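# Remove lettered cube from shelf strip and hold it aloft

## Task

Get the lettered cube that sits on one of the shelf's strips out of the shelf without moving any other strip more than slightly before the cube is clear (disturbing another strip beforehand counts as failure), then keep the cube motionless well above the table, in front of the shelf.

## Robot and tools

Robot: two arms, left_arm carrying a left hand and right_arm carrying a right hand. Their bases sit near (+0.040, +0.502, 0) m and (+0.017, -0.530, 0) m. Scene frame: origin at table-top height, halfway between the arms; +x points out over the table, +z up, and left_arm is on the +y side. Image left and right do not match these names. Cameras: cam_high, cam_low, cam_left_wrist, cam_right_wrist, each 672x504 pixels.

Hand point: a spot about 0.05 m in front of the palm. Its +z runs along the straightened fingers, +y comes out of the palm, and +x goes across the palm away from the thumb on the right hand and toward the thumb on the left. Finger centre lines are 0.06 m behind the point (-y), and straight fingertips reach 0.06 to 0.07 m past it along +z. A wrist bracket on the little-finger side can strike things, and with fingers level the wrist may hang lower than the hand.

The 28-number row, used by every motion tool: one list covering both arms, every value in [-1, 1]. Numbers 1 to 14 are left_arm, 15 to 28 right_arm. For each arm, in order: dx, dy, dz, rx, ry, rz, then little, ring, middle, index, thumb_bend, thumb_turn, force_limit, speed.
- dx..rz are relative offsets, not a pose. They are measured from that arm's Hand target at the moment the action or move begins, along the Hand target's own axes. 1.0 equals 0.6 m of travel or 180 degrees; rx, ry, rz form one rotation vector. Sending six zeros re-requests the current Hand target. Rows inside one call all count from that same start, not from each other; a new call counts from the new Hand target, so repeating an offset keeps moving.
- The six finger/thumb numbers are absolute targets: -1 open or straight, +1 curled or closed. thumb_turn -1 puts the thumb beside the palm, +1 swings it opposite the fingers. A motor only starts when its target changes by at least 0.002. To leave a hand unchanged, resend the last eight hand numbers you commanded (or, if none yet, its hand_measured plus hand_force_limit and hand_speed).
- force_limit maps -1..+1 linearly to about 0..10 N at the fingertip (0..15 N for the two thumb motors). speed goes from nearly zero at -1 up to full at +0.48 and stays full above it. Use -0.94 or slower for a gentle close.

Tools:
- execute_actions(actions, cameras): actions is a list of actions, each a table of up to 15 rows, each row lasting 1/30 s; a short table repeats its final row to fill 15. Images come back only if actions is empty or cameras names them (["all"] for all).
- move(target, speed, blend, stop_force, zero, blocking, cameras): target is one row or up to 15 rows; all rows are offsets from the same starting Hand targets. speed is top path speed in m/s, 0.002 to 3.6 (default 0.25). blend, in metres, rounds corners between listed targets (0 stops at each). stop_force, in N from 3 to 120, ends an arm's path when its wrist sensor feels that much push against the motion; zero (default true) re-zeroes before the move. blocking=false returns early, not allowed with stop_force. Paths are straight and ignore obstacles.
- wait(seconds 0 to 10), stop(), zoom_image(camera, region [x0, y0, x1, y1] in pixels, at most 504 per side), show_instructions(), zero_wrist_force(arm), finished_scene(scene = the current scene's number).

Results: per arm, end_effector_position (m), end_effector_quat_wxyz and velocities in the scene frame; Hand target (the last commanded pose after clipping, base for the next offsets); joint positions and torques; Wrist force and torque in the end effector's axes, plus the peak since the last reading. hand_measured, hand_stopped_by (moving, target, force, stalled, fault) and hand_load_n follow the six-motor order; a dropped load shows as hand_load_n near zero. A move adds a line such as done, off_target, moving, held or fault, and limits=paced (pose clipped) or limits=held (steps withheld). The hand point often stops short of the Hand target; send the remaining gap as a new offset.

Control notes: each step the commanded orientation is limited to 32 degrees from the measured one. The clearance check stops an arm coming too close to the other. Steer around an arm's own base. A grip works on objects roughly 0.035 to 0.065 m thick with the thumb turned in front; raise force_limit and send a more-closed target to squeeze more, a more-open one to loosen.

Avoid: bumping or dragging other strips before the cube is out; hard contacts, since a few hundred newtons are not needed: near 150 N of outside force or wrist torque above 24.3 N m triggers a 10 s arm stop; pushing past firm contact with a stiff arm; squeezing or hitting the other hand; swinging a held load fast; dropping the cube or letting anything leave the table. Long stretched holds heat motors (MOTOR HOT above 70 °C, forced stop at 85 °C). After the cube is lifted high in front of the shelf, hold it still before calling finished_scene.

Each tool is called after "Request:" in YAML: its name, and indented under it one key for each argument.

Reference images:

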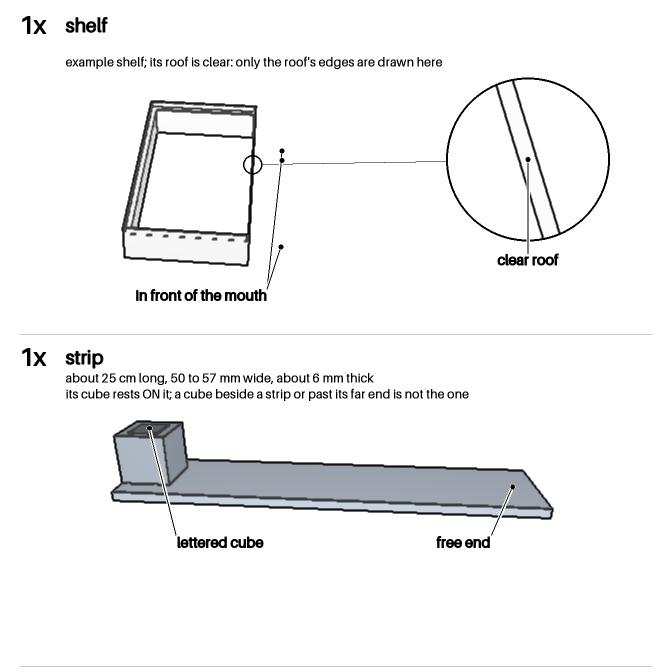

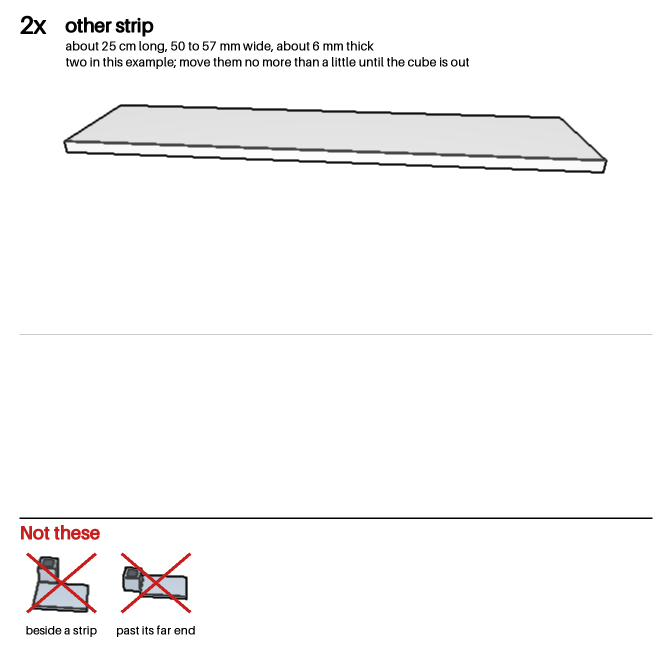

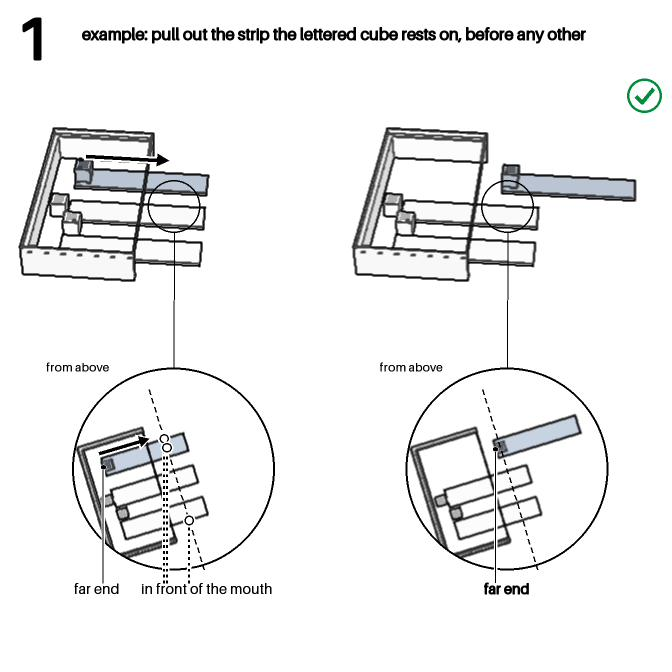

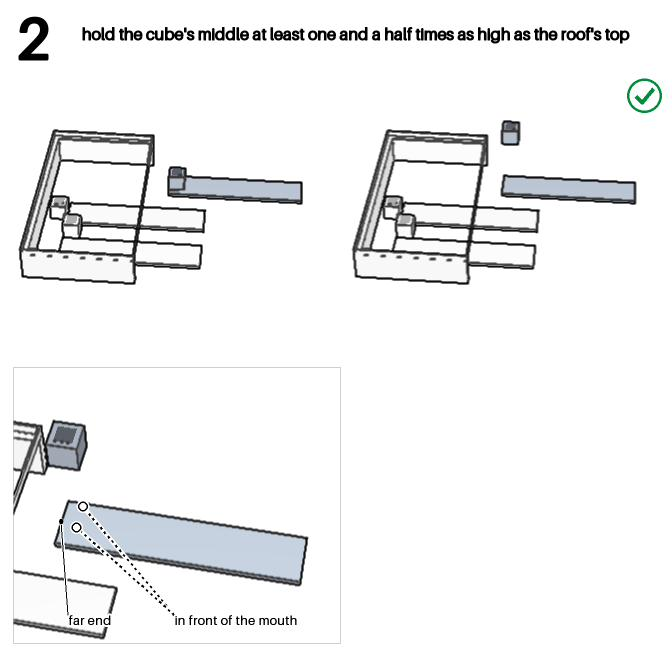

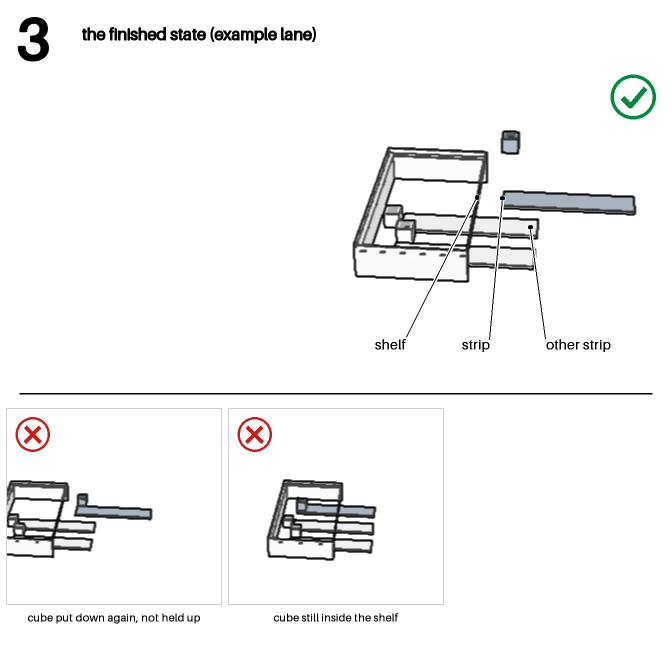

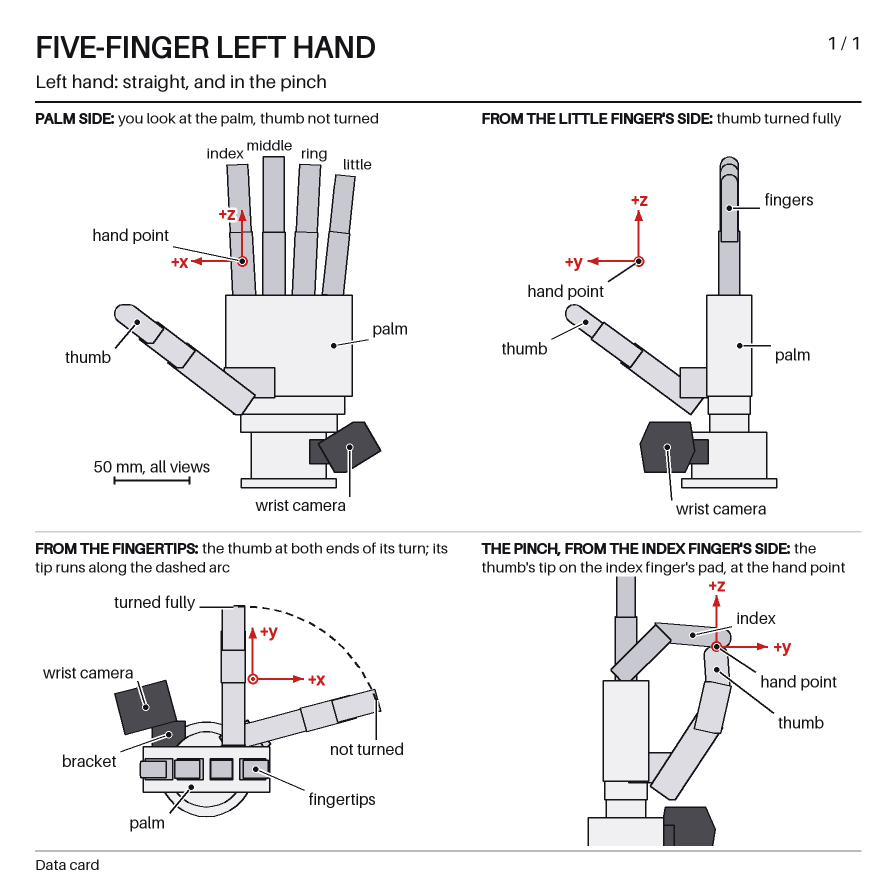

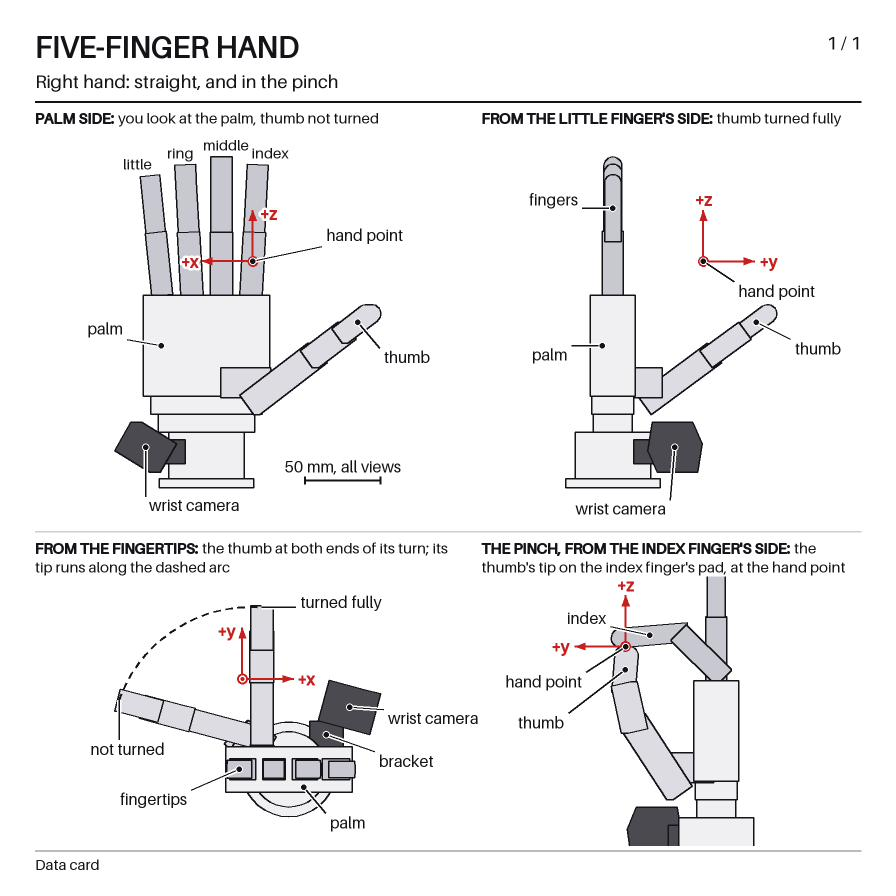

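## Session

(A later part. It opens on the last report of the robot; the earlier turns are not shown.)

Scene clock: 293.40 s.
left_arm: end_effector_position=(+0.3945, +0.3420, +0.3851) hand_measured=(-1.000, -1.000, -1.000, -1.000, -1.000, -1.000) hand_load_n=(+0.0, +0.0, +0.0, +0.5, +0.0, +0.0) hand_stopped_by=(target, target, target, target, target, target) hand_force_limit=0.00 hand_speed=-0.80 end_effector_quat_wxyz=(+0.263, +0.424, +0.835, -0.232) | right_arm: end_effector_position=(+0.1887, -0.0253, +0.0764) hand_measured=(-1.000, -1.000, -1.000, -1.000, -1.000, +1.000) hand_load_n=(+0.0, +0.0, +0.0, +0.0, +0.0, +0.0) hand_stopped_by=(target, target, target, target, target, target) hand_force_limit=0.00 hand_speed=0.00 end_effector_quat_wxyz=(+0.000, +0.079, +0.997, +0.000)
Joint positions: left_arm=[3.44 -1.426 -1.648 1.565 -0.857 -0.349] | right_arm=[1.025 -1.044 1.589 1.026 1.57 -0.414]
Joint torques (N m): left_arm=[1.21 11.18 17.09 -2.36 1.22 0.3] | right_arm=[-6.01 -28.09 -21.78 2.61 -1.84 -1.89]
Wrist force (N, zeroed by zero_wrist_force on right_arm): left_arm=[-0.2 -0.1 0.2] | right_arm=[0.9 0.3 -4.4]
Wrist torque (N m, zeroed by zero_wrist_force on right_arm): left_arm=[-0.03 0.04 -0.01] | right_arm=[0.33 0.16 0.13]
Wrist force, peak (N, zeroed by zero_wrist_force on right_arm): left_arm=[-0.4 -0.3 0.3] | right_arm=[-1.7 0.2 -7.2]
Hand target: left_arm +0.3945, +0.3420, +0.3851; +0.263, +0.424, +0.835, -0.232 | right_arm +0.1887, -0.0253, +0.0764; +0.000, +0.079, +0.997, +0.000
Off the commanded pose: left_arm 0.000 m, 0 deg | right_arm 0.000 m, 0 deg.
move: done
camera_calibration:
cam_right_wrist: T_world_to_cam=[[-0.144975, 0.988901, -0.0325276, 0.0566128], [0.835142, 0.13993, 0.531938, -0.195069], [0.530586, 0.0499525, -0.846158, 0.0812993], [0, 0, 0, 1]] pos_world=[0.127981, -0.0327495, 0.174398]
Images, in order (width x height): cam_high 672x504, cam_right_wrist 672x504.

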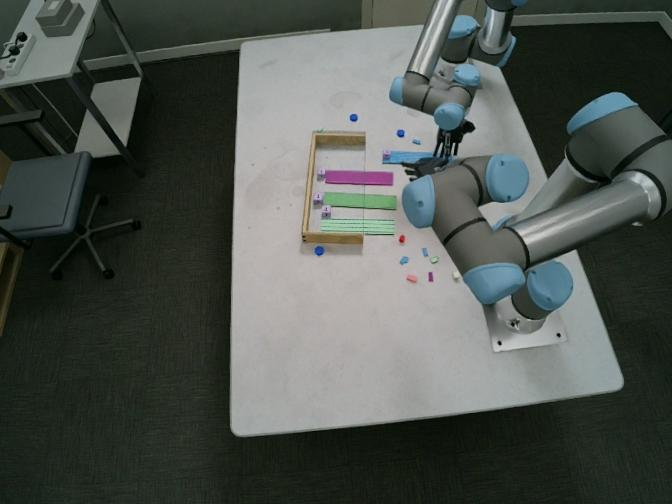

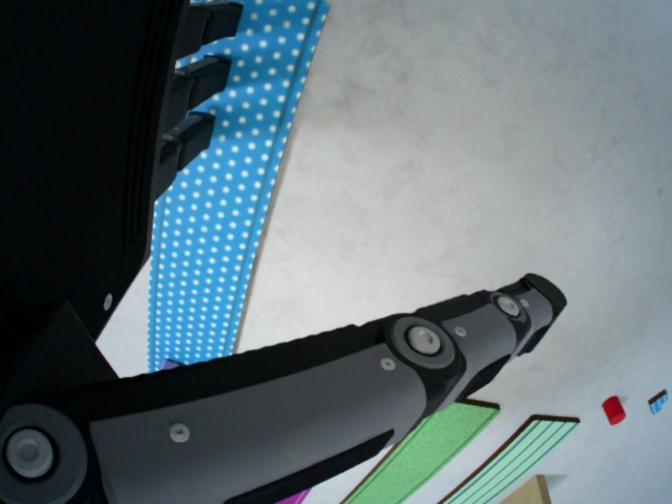

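Request:
move:
  target:
    - [0,0,0,0,0,0,-1,-1,-1,-1,-1,-1,0,-0.8,0,0,-0.1667,0,0,0,-1,-1,-1,-1,-1,1,0,0]
    - [0,0,0,0,0,0,-1,-1,-1,-1,-1,-1,0,-0.8,-0.3045,-0.1298,-0.0893,0.2611,0,0,1,1,0,0,-1,1,0,0]
  speed: 0.2
  blend: 0.03
  cameras: ["all"]

Request:
zoom_image:
  camera: "cam_right_wrist"
  region: [100, 0, 600, 504]

Scene clock: 364.77 s.
left_arm: end_effector_position=(+0.3945, +0.3420, +0.3851) hand_measured=(-1.000, -1.000, -1.000, -1.000, -1.000, -1.000) hand_load_n=(+0.0, +0.0, +0.0, +0.0, +0.0, +0.0) hand_stopped_by=(target, target, target, target, target, target) hand_force_limit=0.00 hand_speed=-0.80 end_effector_quat_wxyz=(+0.263, +0.424, +0.835, -0.232) | right_arm: end_effector_position=(+0.3569, -0.1310, +0.1298) hand_measured=(+1.000, +1.000, +0.000, +0.000, -1.000, +1.000) hand_load_n=(+0.0, +0.0, +0.0, +0.0, +0.0, +0.0) hand_stopped_by=(target, target, target, target, target, target) hand_force_limit=0.00 hand_speed=0.00 end_effector_quat_wxyz=(-0.032, +0.072, +0.914, -0.398)
Joint positions: left_arm=[3.44 -1.426 -1.648 1.565 -0.857 -0.349] | right_arm=[0.84 -0.667 1.052 1.911 1.996 -0.437]
Joint torques (N m): left_arm=[0.55 11 17.25 -2.38 1.19 0.16] | right_arm=[6.9 -41.48 -23.8 3.65 2.75 -0.98]
Wrist force (N, zeroed by zero_wrist_force on right_arm): left_arm=[-0.2 -0.2 0.1] | right_arm=[-0.3 -0.9 0.6]
Wrist torque (N m, zeroed by zero_wrist_force on right_arm): left_arm=[-0.03 0.02 -0.01] | right_arm=[-0.13 -0.01 -0.10]
Wrist force, peak (N, zeroed by zero_wrist_force on right_arm): left_arm=[-0.4 -0.2 0.3] | right_arm=[1.5 -0.6 -4.4]
Hand target: left_arm +0.3945, +0.3420, +0.3851; +0.263, +0.424, +0.835, -0.232 | right_arm +0.3569, -0.1310, +0.1298; -0.032, +0.072, +0.914, -0.398
Off the commanded pose: left_arm 0.000 m, 0 deg | right_arm 0.000 m, 0 deg.
move: done
camera_calibration:
cam_right_wrist: T_world_to_cam=[[-0.197115, 0.665826, -0.719598, 0.25277], [0.88284, 0.439724, 0.165035, -0.279315], [0.426309, -0.602759, -0.674494, -0.027997], [0, 0, 0, 1]] pos_world=[0.30835, -0.0623551, 0.209106]

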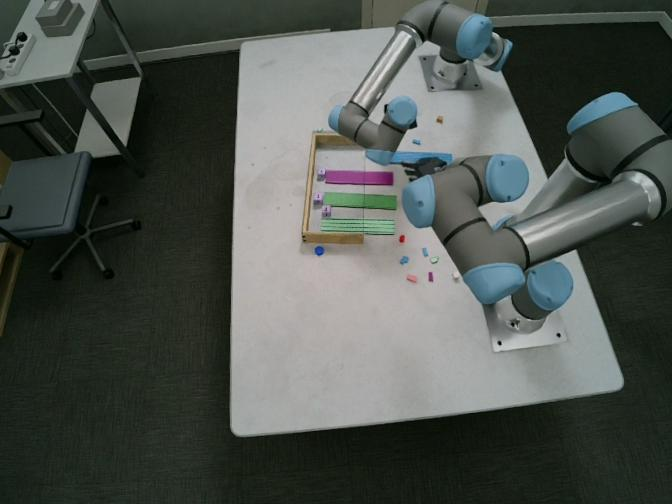

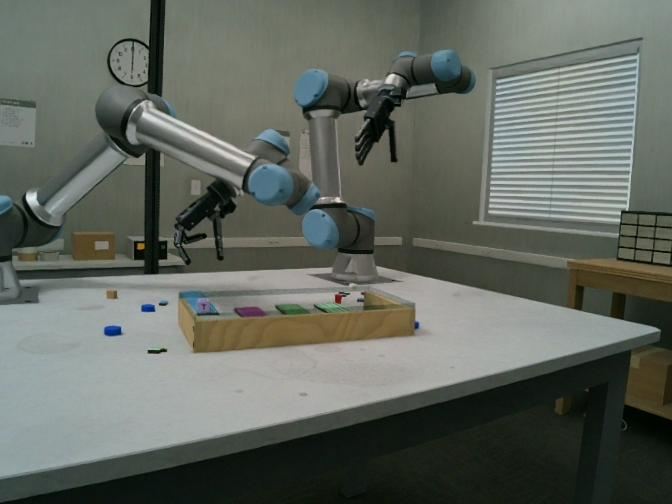

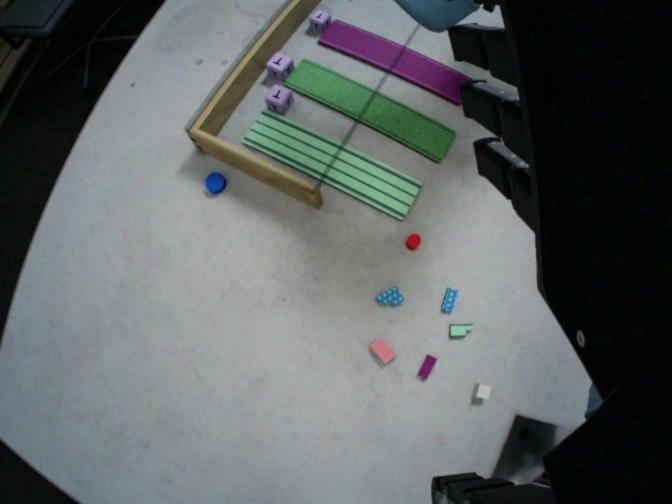

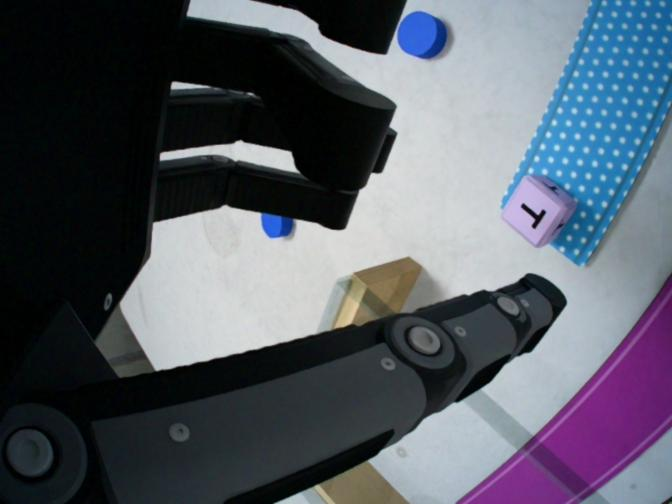

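Scaled by 1.000.

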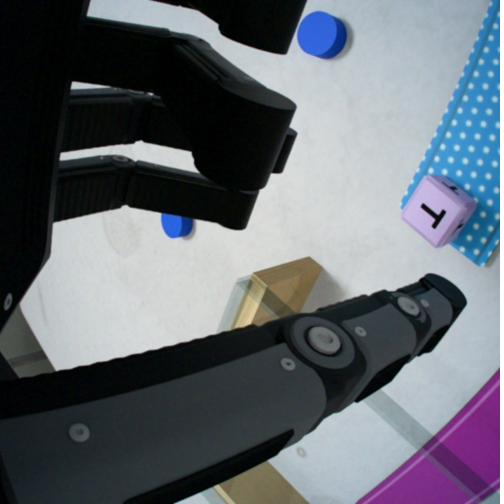

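Request:
zoom_image:
  camera: "cam_right_wrist"
  region: [480, 120, 640, 280]

Scaled by 3.150 from the camera's 672x504 image, which has a finer 960x720 frame.

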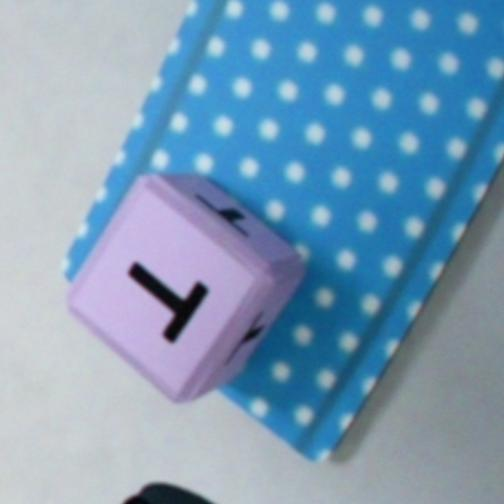

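Request:
move:
  target: [0,0,0,0,0,0,-1,-1,-1,-1,-1,-1,0,-0.8,0.0067,0.0635,0.0658,0,0.0199,0.0186,1,1,0.1,0.1,-1,1,0,0]
  speed: 0.15
  cameras: ["cam_low","cam_right_wrist"]

Request:
zoom_image:
  camera: "cam_low"
  region: [120, 180, 320, 340]

Request:
zoom_image:
  camera: "cam_right_wrist"
  region: [300, 50, 620, 350]

Scene clock: 446.33 s.
left_arm: end_effector_position=(+0.3945, +0.3420, +0.3851) hand_measured=(-1.000, -1.000, -1.000, -1.000, -1.000, -1.000) hand_load_n=(+0.0, +0.0, +0.0, +0.0, +0.0, +0.0) hand_stopped_by=(target, target, target, target, target, target) hand_force_limit=0.00 hand_speed=-0.80 end_effector_quat_wxyz=(+0.263, +0.424, +0.835, -0.232) | right_arm: end_effector_position=(+0.3524, -0.1333, +0.0751) hand_measured=(+1.000, +1.000, +0.100, +0.100, -1.000, +1.000) hand_load_n=(+0.0, +0.0, +0.0, +0.0, +0.0, +0.0) hand_stopped_by=(target, target, target, target, target, target) hand_force_limit=0.00 hand_speed=0.00 end_effector_quat_wxyz=(-0.049, +0.112, +0.910, -0.396)
Joint positions: left_arm=[3.44 -1.426 -1.648 1.565 -0.857 -0.349] | right_arm=[0.828 -0.602 1.082 1.839 1.947 -0.377]
Joint torques (N m): left_arm=[-0.26 10.24 16.79 -2.35 1.15 0.28] | right_arm=[6.65 -49.09 -24.15 2.59 2.85 -1.02]
Wrist force (N, zeroed by zero_wrist_force on right_arm): left_arm=[-0.2 -0.1 0.1] | right_arm=[-0.7 -0.9 1.1]
Wrist torque (N m, zeroed by zero_wrist_force on right_arm): left_arm=[-0.02 0.03 -0.01] | right_arm=[-0.14 0.04 -0.05]
Wrist force, peak (N, zeroed by zero_wrist_force on right_arm): left_arm=[-0.5 -0.3 0.3] | right_arm=[-0.4 -2.2 0.0]
Hand target: left_arm +0.3945, +0.3420, +0.3851; +0.263, +0.424, +0.835, -0.232 | right_arm +0.3524, -0.1333, +0.0751; -0.049, +0.112, +0.910, -0.396
Off the commanded pose: left_arm 0.000 m, 0 deg | right_arm 0.000 m, 0 deg.
move: done
camera_calibration:
cam_right_wrist: T_world_to_cam=[[-0.139496, 0.680152, -0.719677, 0.195675], [0.917201, 0.362668, 0.164967, -0.28772], [0.373206, -0.637076, -0.674426, -0.0502371], [0, 0, 0, 1]] pos_world=[0.309942, -0.0607467, 0.154406]
Images, in order (width x height): cam_low 672x504, cam_right_wrist 672x504.

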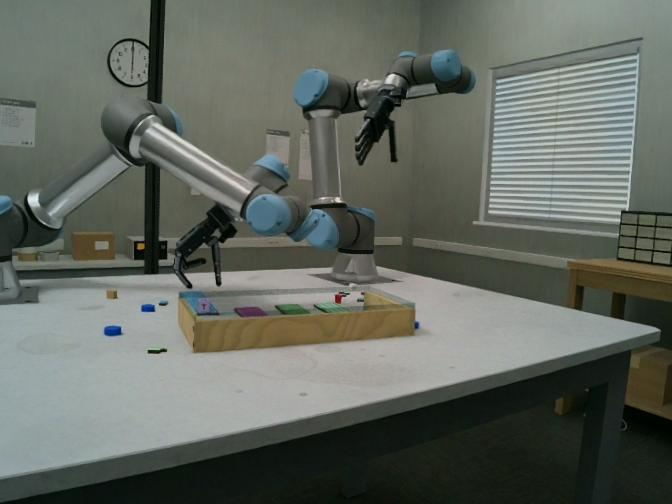

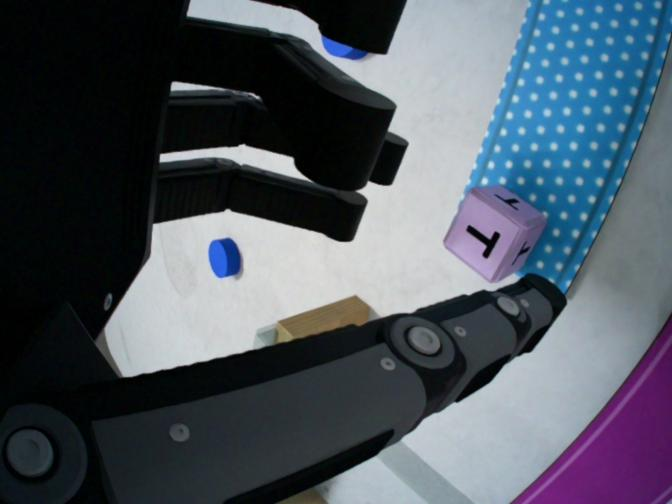

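Scaled by 2.520.

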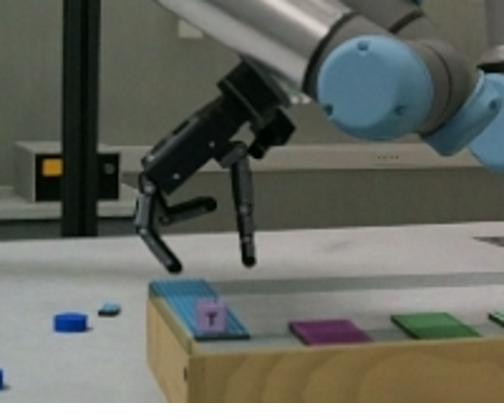

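Scaled by 1.575 from the camera's 672x504 image, which has a finer 960x720 frame.

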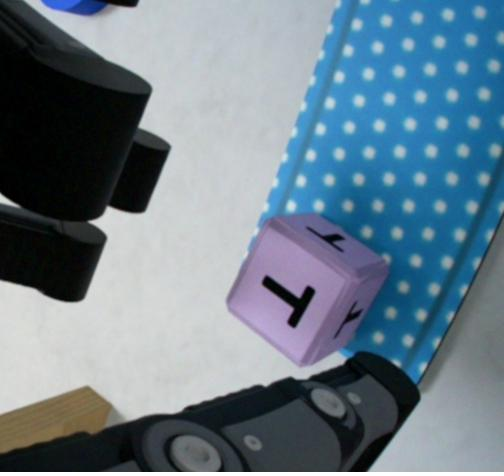

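Request:
move:
  target: [0,0,0,0,0,0,-1,-1,-1,-1,-1,-1,0,-0.8,0,0.0603,0.0563,0,0,0,1,1,0.1,0.1,-1,1,0,0]
  speed: 0.05
  stop_force: 6
  cameras: ["cam_low","cam_right_wrist"]

Request:
zoom_image:
  camera: "cam_low"
  region: [120, 180, 320, 340]

Request:
zoom_image:
  camera: "cam_right_wrist"
  region: [300, 50, 620, 350]

Scene clock: 468.93 s.
left_arm: end_effector_position=(+0.3945, +0.3420, +0.3851) hand_measured=(-1.000, -1.000, -1.000, -1.000, -1.000, -1.000) hand_load_n=(+0.0, +0.5, +0.0, +0.0, +0.0, +0.0) hand_stopped_by=(target, target, target, target, target, target) hand_force_limit=0.00 hand_speed=-0.80 end_effector_quat_wxyz=(+0.263, +0.424, +0.835, -0.232) | right_arm: end_effector_position=(+0.3524, -0.1333, +0.0256) hand_measured=(+1.000, +1.000, +0.100, +0.100, -1.000, +1.000) hand_load_n=(+0.0, +0.0, +0.0, +0.0, +0.0, +0.5) hand_stopped_by=(target, target, target, target, target, target) hand_force_limit=0.00 hand_speed=0.00 end_effector_quat_wxyz=(-0.049, +0.112, +0.910, -0.396)
Joint positions: left_arm=[3.44 -1.426 -1.648 1.565 -0.857 -0.349] | right_arm=[0.828 -0.536 1.093 1.762 1.947 -0.377]
Joint torques (N m): left_arm=[0.55 11.54 17.94 -2.27 1.21 0.07] | right_arm=[3 -60 -22.38 2.35 2.49 0.57]
Wrist force (N, zeroed by zero_wrist_force on right_arm): left_arm=[-0.3 0.0 -0.1] | right_arm=[-0.3 -1.1 0.9]
Wrist torque (N m, zeroed by zero_wrist_force on right_arm): left_arm=[0.00 0.03 -0.01] | right_arm=[-0.16 -0.03 -0.03]
Wrist force, peak (N, zeroed by zero_wrist_force on right_arm): left_arm=[-0.5 -0.4 0.2] | right_arm=[-0.8 -1.4 0.9]
Hand target: left_arm +0.3945, +0.3420, +0.3851; +0.263, +0.424, +0.835, -0.232 | right_arm +0.3524, -0.1333, +0.0256; -0.049, +0.112, +0.910, -0.396
Off the commanded pose: left_arm 0.000 m, 0 deg | right_arm 0.000 m, 0 deg.
move: done
camera_calibration:
cam_right_wrist: T_world_to_cam=[[-0.139437, 0.680163, -0.719677, 0.159947], [0.917175, 0.362686, 0.165071, -0.279448], [0.373292, -0.637053, -0.674401, -0.0836796], [0, 0, 0, 1]] pos_world=[0.309842, -0.0607468, 0.104806]
Images, in order (width x height): cam_low 672x504, cam_right_wrist 672x504.

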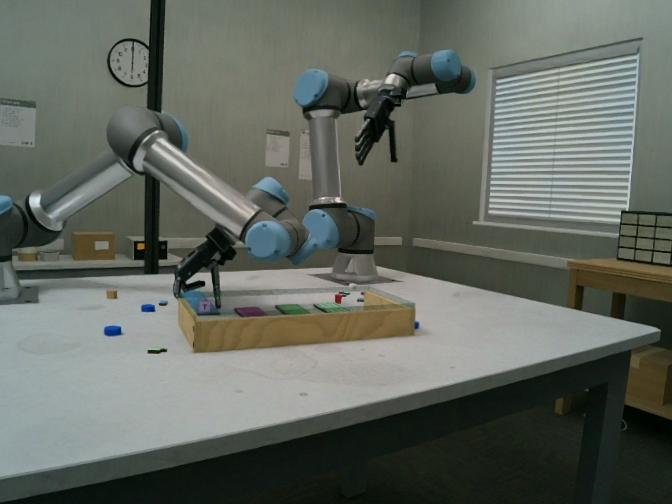

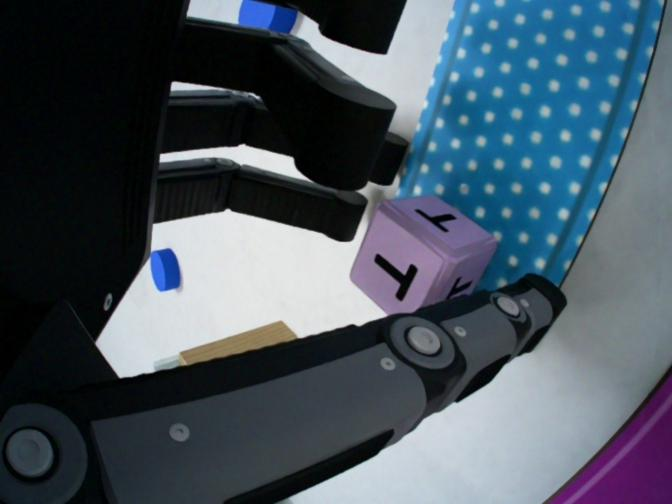

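Scaled by 2.520.

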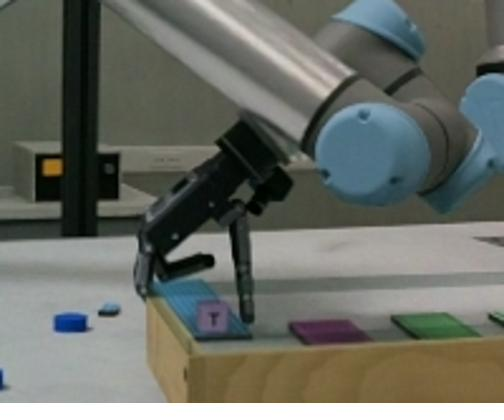

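Scaled by 1.575 from the camera's 672x504 image, which has a finer 960x720 frame.

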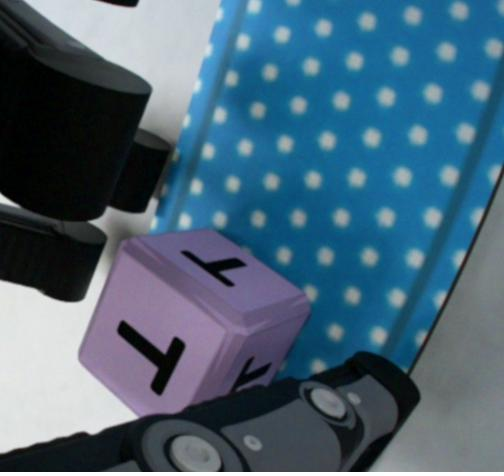

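Request:
move:
  target: [0,0,0,0,0,0,-1,-1,-1,-1,-1,-1,0,-0.8,0,0,0,0,0,0,1,1,0.6,0.6,-0.7,1,-0.5,-0.92]
  cameras: ["cam_low","cam_right_wrist"]

Request:
zoom_image:
  camera: "cam_low"
  region: [120, 180, 320, 340]

Request:
zoom_image:
  camera: "cam_right_wrist"
  region: [300, 50, 620, 350]

Scene clock: 488.07 s.
left_arm: end_effector_position=(+0.3945, +0.3420, +0.3851) hand_measured=(-1.000, -1.000, -1.000, -1.000, -1.000, -1.000) hand_load_n=(+0.0, +0.0, +0.0, +0.0, +0.0, +0.0) hand_stopped_by=(target, target, target, target, target, target) hand_force_limit=0.00 hand_speed=-0.80 end_effector_quat_wxyz=(+0.263, +0.424, +0.835, -0.232) | right_arm: end_effector_position=(+0.3524, -0.1333, +0.0256) hand_measured=(+1.000, +1.000, +0.376, +0.428, -0.858, +1.000) hand_load_n=(+0.0, +0.0, +2.0, +3.0, +5.5, -1.0) hand_stopped_by=(target, target, force, force, force, target) hand_force_limit=-0.50 hand_speed=-0.92 end_effector_quat_wxyz=(-0.049, +0.112, +0.910, -0.396)
Joint positions: left_arm=[3.44 -1.426 -1.648 1.565 -0.857 -0.349] | right_arm=[0.828 -0.536 1.093 1.762 1.947 -0.377]
Joint torques (N m): left_arm=[0.74 11.59 17.67 -2.35 1.11 0.23] | right_arm=[-5.12 -59.73 -22.16 1.33 2.92 -1.62]
Wrist force (N, zeroed by zero_wrist_force on right_arm): left_arm=[-0.1 -0.1 0.2] | right_arm=[-0.3 -0.9 1.0]
Wrist torque (N m, zeroed by zero_wrist_force on right_arm): left_arm=[-0.03 0.02 0.00] | right_arm=[-0.13 -0.02 -0.02]
Wrist force, peak (N, zeroed by zero_wrist_force on right_arm): left_arm=[-0.4 -0.3 0.1] | right_arm=[-0.3 -1.4 1.0]
Hand target: left_arm +0.3945, +0.3420, +0.3851; +0.263, +0.424, +0.835, -0.232 | right_arm +0.3524, -0.1333, +0.0256; -0.049, +0.112, +0.910, -0.396
Off the commanded pose: left_arm 0.000 m, 0 deg | right_arm 0.000 m, 0 deg.
move: done
camera_calibration:
cam_right_wrist: T_world_to_cam=[[-0.139365, 0.68018, -0.719675, 0.159926], [0.917151, 0.362695, 0.165184, -0.279452], [0.373378, -0.63703, -0.674375, -0.0837079], [0, 0, 0, 1]] pos_world=[0.309842, -0.0607468, 0.104805]
Images, in order (width x height): cam_low 672x504, cam_right_wrist 672x504.

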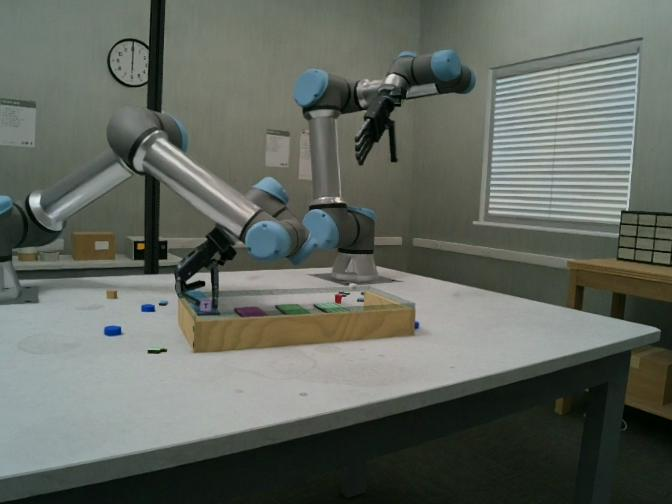

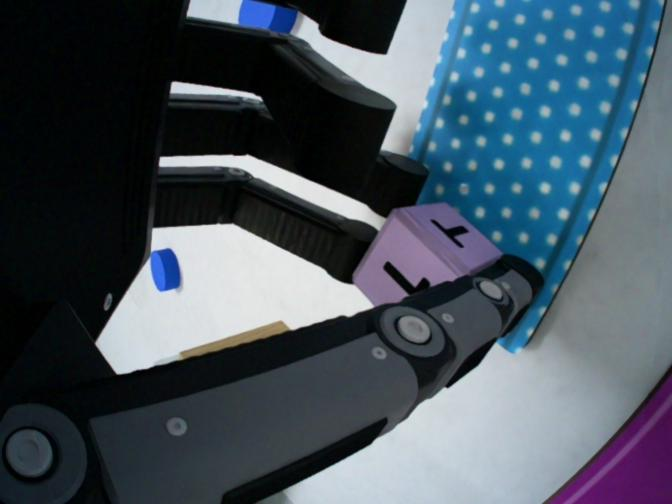

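Scaled by 2.520.

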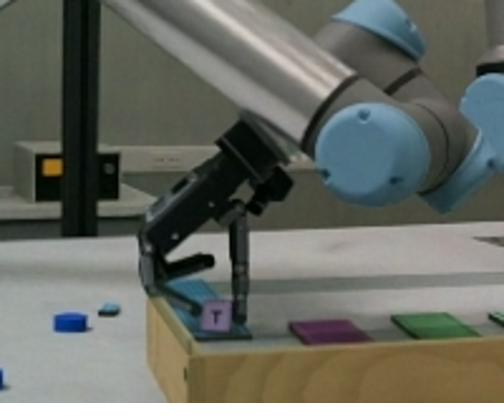

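Scaled by 1.575 from the camera's 672x504 image, which has a finer 960x720 frame.

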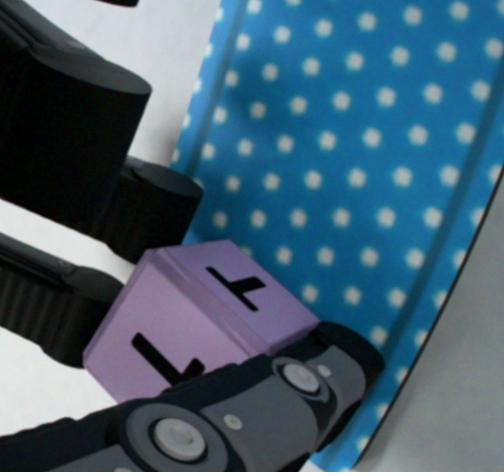

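Request:
move:
  target: [0,0,0,0,0,0,-1,-1,-1,-1,-1,-1,0,-0.8,0,-0.0366,-0.0341,0,0,0,1,1,0.6,0.6,-0.7,1,-0.5,-0.92]
  speed: 0.04
  cameras: ["cam_low","cam_right_wrist"]

Request:
zoom_image:
  camera: "cam_low"
  region: [120, 180, 320, 340]

Request:
zoom_image:
  camera: "cam_right_wrist"
  region: [300, 50, 620, 350]

Scene clock: 495.03 s.
left_arm: end_effector_position=(+0.3945, +0.3420, +0.3851) hand_measured=(-1.000, -1.000, -1.000, -1.000, -1.000, -1.000) hand_load_n=(+0.0, -0.5, +0.0, +0.0, +0.0, +0.0) hand_stopped_by=(target, target, target, target, target, target) hand_force_limit=0.00 hand_speed=-0.80 end_effector_quat_wxyz=(+0.263, +0.424, +0.835, -0.232) | right_arm: end_effector_position=(+0.3524, -0.1333, +0.0557) hand_measured=(+1.000, +1.000, +0.376, +0.428, -0.858, +1.000) hand_load_n=(+0.0, +0.0, +2.0, +2.5, +5.5, -1.0) hand_stopped_by=(target, target, force, force, force, target) hand_force_limit=-0.50 hand_speed=-0.92 end_effector_quat_wxyz=(-0.049, +0.112, +0.910, -0.396) end_effector_velocity=(+0.000, +0.001, -0.003) end_effector_angular_velocity=(+0.002, +0.000, +0.001)
Joint positions: left_arm=[3.44 -1.426 -1.648 1.565 -0.857 -0.349] | right_arm=[0.828 -0.577 1.088 1.808 1.947 -0.377]
Joint velocities: left_arm=[within noise] | right_arm=[0.001 0.004 0 -0.006 -0.001 -0.001]
Joint torques (N m): left_arm=[0.49 10.36 16.79 -2.32 1.08 0.23] | right_arm=[-5.82 -41.31 -15.63 0.71 3.01 -1.64]
Wrist force (N, zeroed by zero_wrist_force on right_arm): left_arm=[0.0 0.0 0.0] | right_arm=[-0.5 -0.9 1.2]
Wrist torque (N m, zeroed by zero_wrist_force on right_arm): left_arm=[0.00 0.00 0.00] | right_arm=[-0.15 0.00 -0.03]
Wrist force, peak (N, zeroed by zero_wrist_force on right_arm): left_arm=[-0.3 -0.5 0.0] | right_arm=[-0.8 -1.4 0.6]
Hand target: left_arm +0.3945, +0.3420, +0.3851; +0.263, +0.424, +0.835, -0.232 | right_arm +0.3524, -0.1333, +0.0556; -0.049, +0.112, +0.910, -0.396
Off the commanded pose: left_arm 0.000 m, 0 deg | right_arm 0.000 m, 0 deg.
move: done
camera_calibration:
cam_right_wrist: T_world_to_cam=[[-0.139352, 0.680295, -0.719569, 0.181648], [0.917154, 0.362658, 0.165249, -0.284452], [0.373376, -0.636928, -0.674473, -0.063322], [0, 0, 0, 1]] pos_world=[0.309842, -0.0607465, 0.135004]
Images, in order (width x height): cam_low 672x504, cam_right_wrist 672x504.

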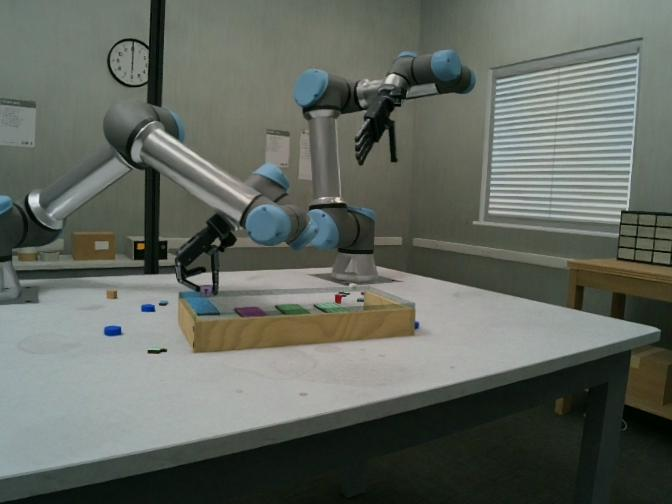

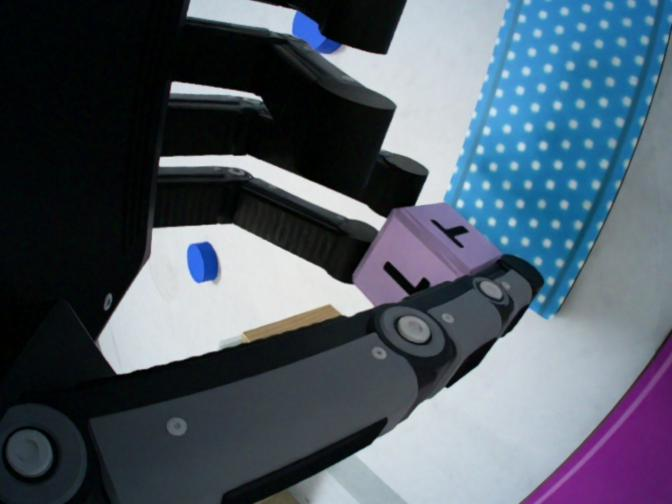

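Scaled by 2.520.

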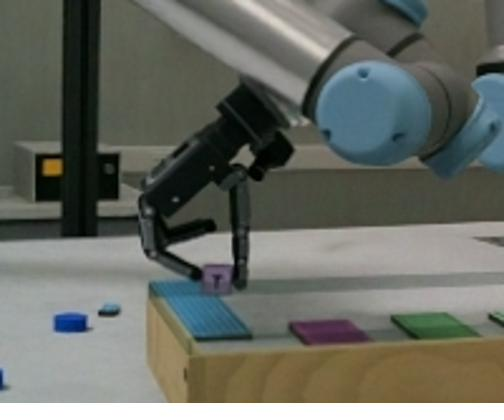

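Scaled by 1.575 from the camera's 672x504 image, which has a finer 960x720 frame.

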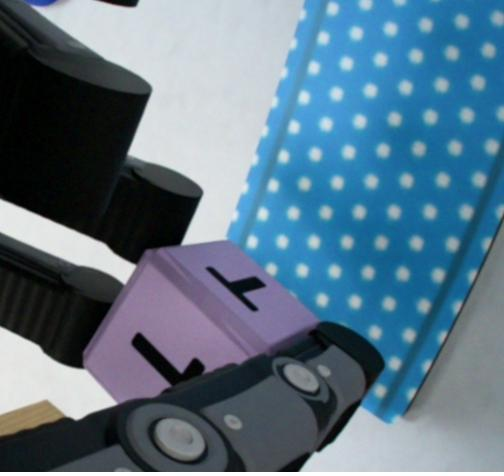

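Request:
move:
  target: [0,0,0,0,0,0,-1,-1,-1,-1,-1,-1,0,-0.8,0,-0.1462,-0.1364,0,0,0,1,1,0.6,0.6,-0.7,1,-0.5,-0.92]
  speed: 0.12
  cameras: ["cam_high","cam_low"]

Request:
wait:
  seconds: 1
  cameras: ["cam_high"]

Scene clock: 503.27 s.
left_arm: end_effector_position=(+0.3945, +0.3420, +0.3851) hand_measured=(-1.000, -1.000, -1.000, -1.000, -1.000, -1.000) hand_load_n=(+0.0, +0.0, +0.0, +0.0, +0.0, +0.0) hand_stopped_by=(target, target, target, target, target, target) hand_force_limit=0.00 hand_speed=-0.80 end_effector_quat_wxyz=(+0.263, +0.424, +0.835, -0.232) | right_arm: end_effector_position=(+0.3525, -0.1332, +0.1755) hand_measured=(+1.000, +1.000, +0.376, +0.428, -0.858, +1.000) hand_load_n=(+0.0, +0.0, +2.0, +2.5, +5.5, -1.0) hand_stopped_by=(target, target, force, force, force, target) hand_force_limit=-0.50 hand_speed=-0.92 end_effector_quat_wxyz=(-0.049, +0.112, +0.910, -0.396)
Joint positions: left_arm=[3.44 -1.426 -1.648 1.565 -0.857 -0.349] | right_arm=[0.828 -0.705 1.005 2.019 1.947 -0.377]
Joint torques (N m): left_arm=[0.47 10.85 17.03 -2.31 1.09 0.31] | right_arm=[-5.19 -48.59 -15.15 3.73 2.04 -0.05]
Wrist force (N, zeroed by zero_wrist_force on right_arm): left_arm=[-0.1 -0.2 0.0] | right_arm=[-0.5 -0.8 0.9]
Wrist torque (N m, zeroed by zero_wrist_force on right_arm): left_arm=[-0.03 0.01 -0.01] | right_arm=[-0.14 0.01 -0.05]
Wrist force, peak (N, zeroed by zero_wrist_force on right_arm): left_arm=[-0.2 0.0 0.4] | right_arm=[0.0 -2.0 0.2]
Hand target: left_arm +0.3945, +0.3420, +0.3851; +0.263, +0.424, +0.835, -0.232 | right_arm +0.3525, -0.1332, +0.1755; -0.049, +0.112, +0.910, -0.396
Off the commanded pose: left_arm 0.000 m, 0 deg | right_arm 0.000 m, 0 deg.
move: done
Images, in order (width x height): cam_high 672x504, cam_low 672x504.

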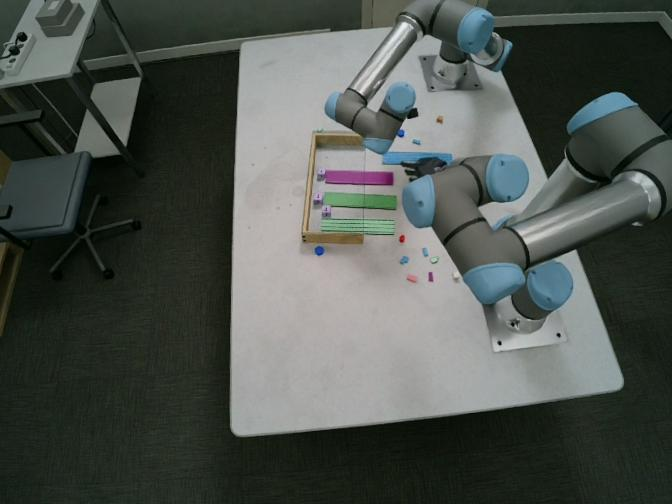

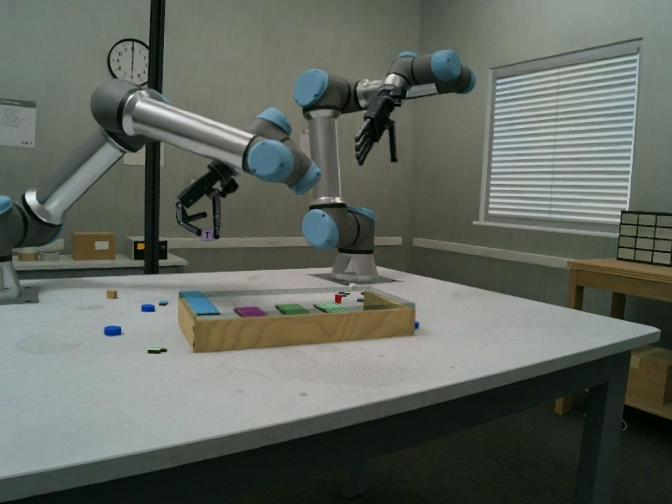

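Scene clock: 504.27 s.
left_arm: end_effector_position=(+0.3945, +0.3420, +0.3851) hand_measured=(-1.000, -1.000, -1.000, -1.000, -1.000, -1.000) hand_load_n=(+0.0, +0.0, +0.0, +0.0, +0.0, +0.0) hand_stopped_by=(target, target, target, target, target, target) hand_force_limit=0.00 hand_speed=-0.80 end_effector_quat_wxyz=(+0.263, +0.424, +0.835, -0.232) | right_arm: end_effector_position=(+0.3525, -0.1332, +0.1755) hand_measured=(+1.000, +1.000, +0.376, +0.428, -0.858, +1.000) hand_load_n=(+0.0, +0.0, +2.0, +2.5, +5.5, -1.5) hand_stopped_by=(target, target, force, force, force, target) hand_force_limit=-0.50 hand_speed=-0.92 end_effector_quat_wxyz=(-0.049, +0.112, +0.910, -0.396)
Joint positions: left_arm=[3.44 -1.426 -1.648 1.565 -0.857 -0.349] | right_arm=[0.828 -0.705 1.005 2.02 1.947 -0.377]
Joint torques (N m): left_arm=[-0.27 11.1 16.53 -2.44 1.2 0.24] | right_arm=[-4.65 -51.93 -19.18 3.99 -0.72 1.87]
Wrist force (N, zeroed by zero_wrist_force on right_arm): left_arm=[-0.3 -0.1 0.0] | right_arm=[-0.5 -0.9 0.7]
Wrist torque (N m, zeroed by zero_wrist_force on right_arm): left_arm=[-0.01 0.04 -0.02] | right_arm=[-0.14 0.00 -0.05]
Wrist force, peak (N, zeroed by zero_wrist_force on right_arm): left_arm=[-0.5 0.0 -0.1] | right_arm=[-0.2 -1.1 1.0]
Hand target: left_arm +0.3945, +0.3420, +0.3851; +0.263, +0.424, +0.835, -0.232 | right_arm +0.3525, -0.1332, +0.1755; -0.049, +0.112, +0.910, -0.396
Off the commanded pose: left_arm 0.000 m, 0 deg | right_arm 0.000 m, 0 deg.
wait: 1.00 s; at rest by 0.17 s
Images, in order (width x height): cam_high 672x504.

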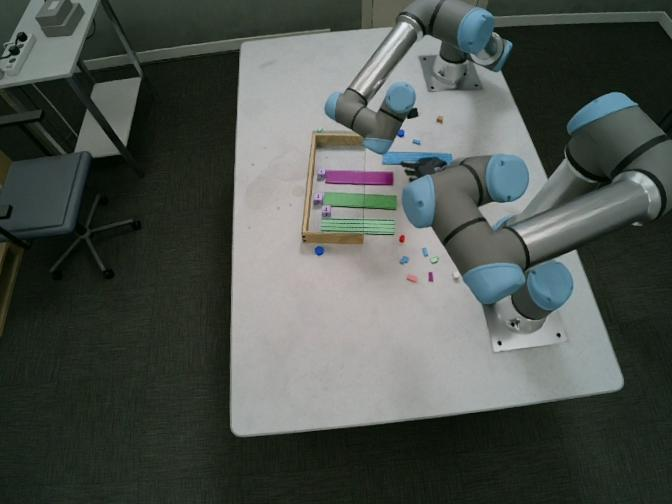

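Request:
finished_scene:
  scene: 1

The scene is finished: the task was done.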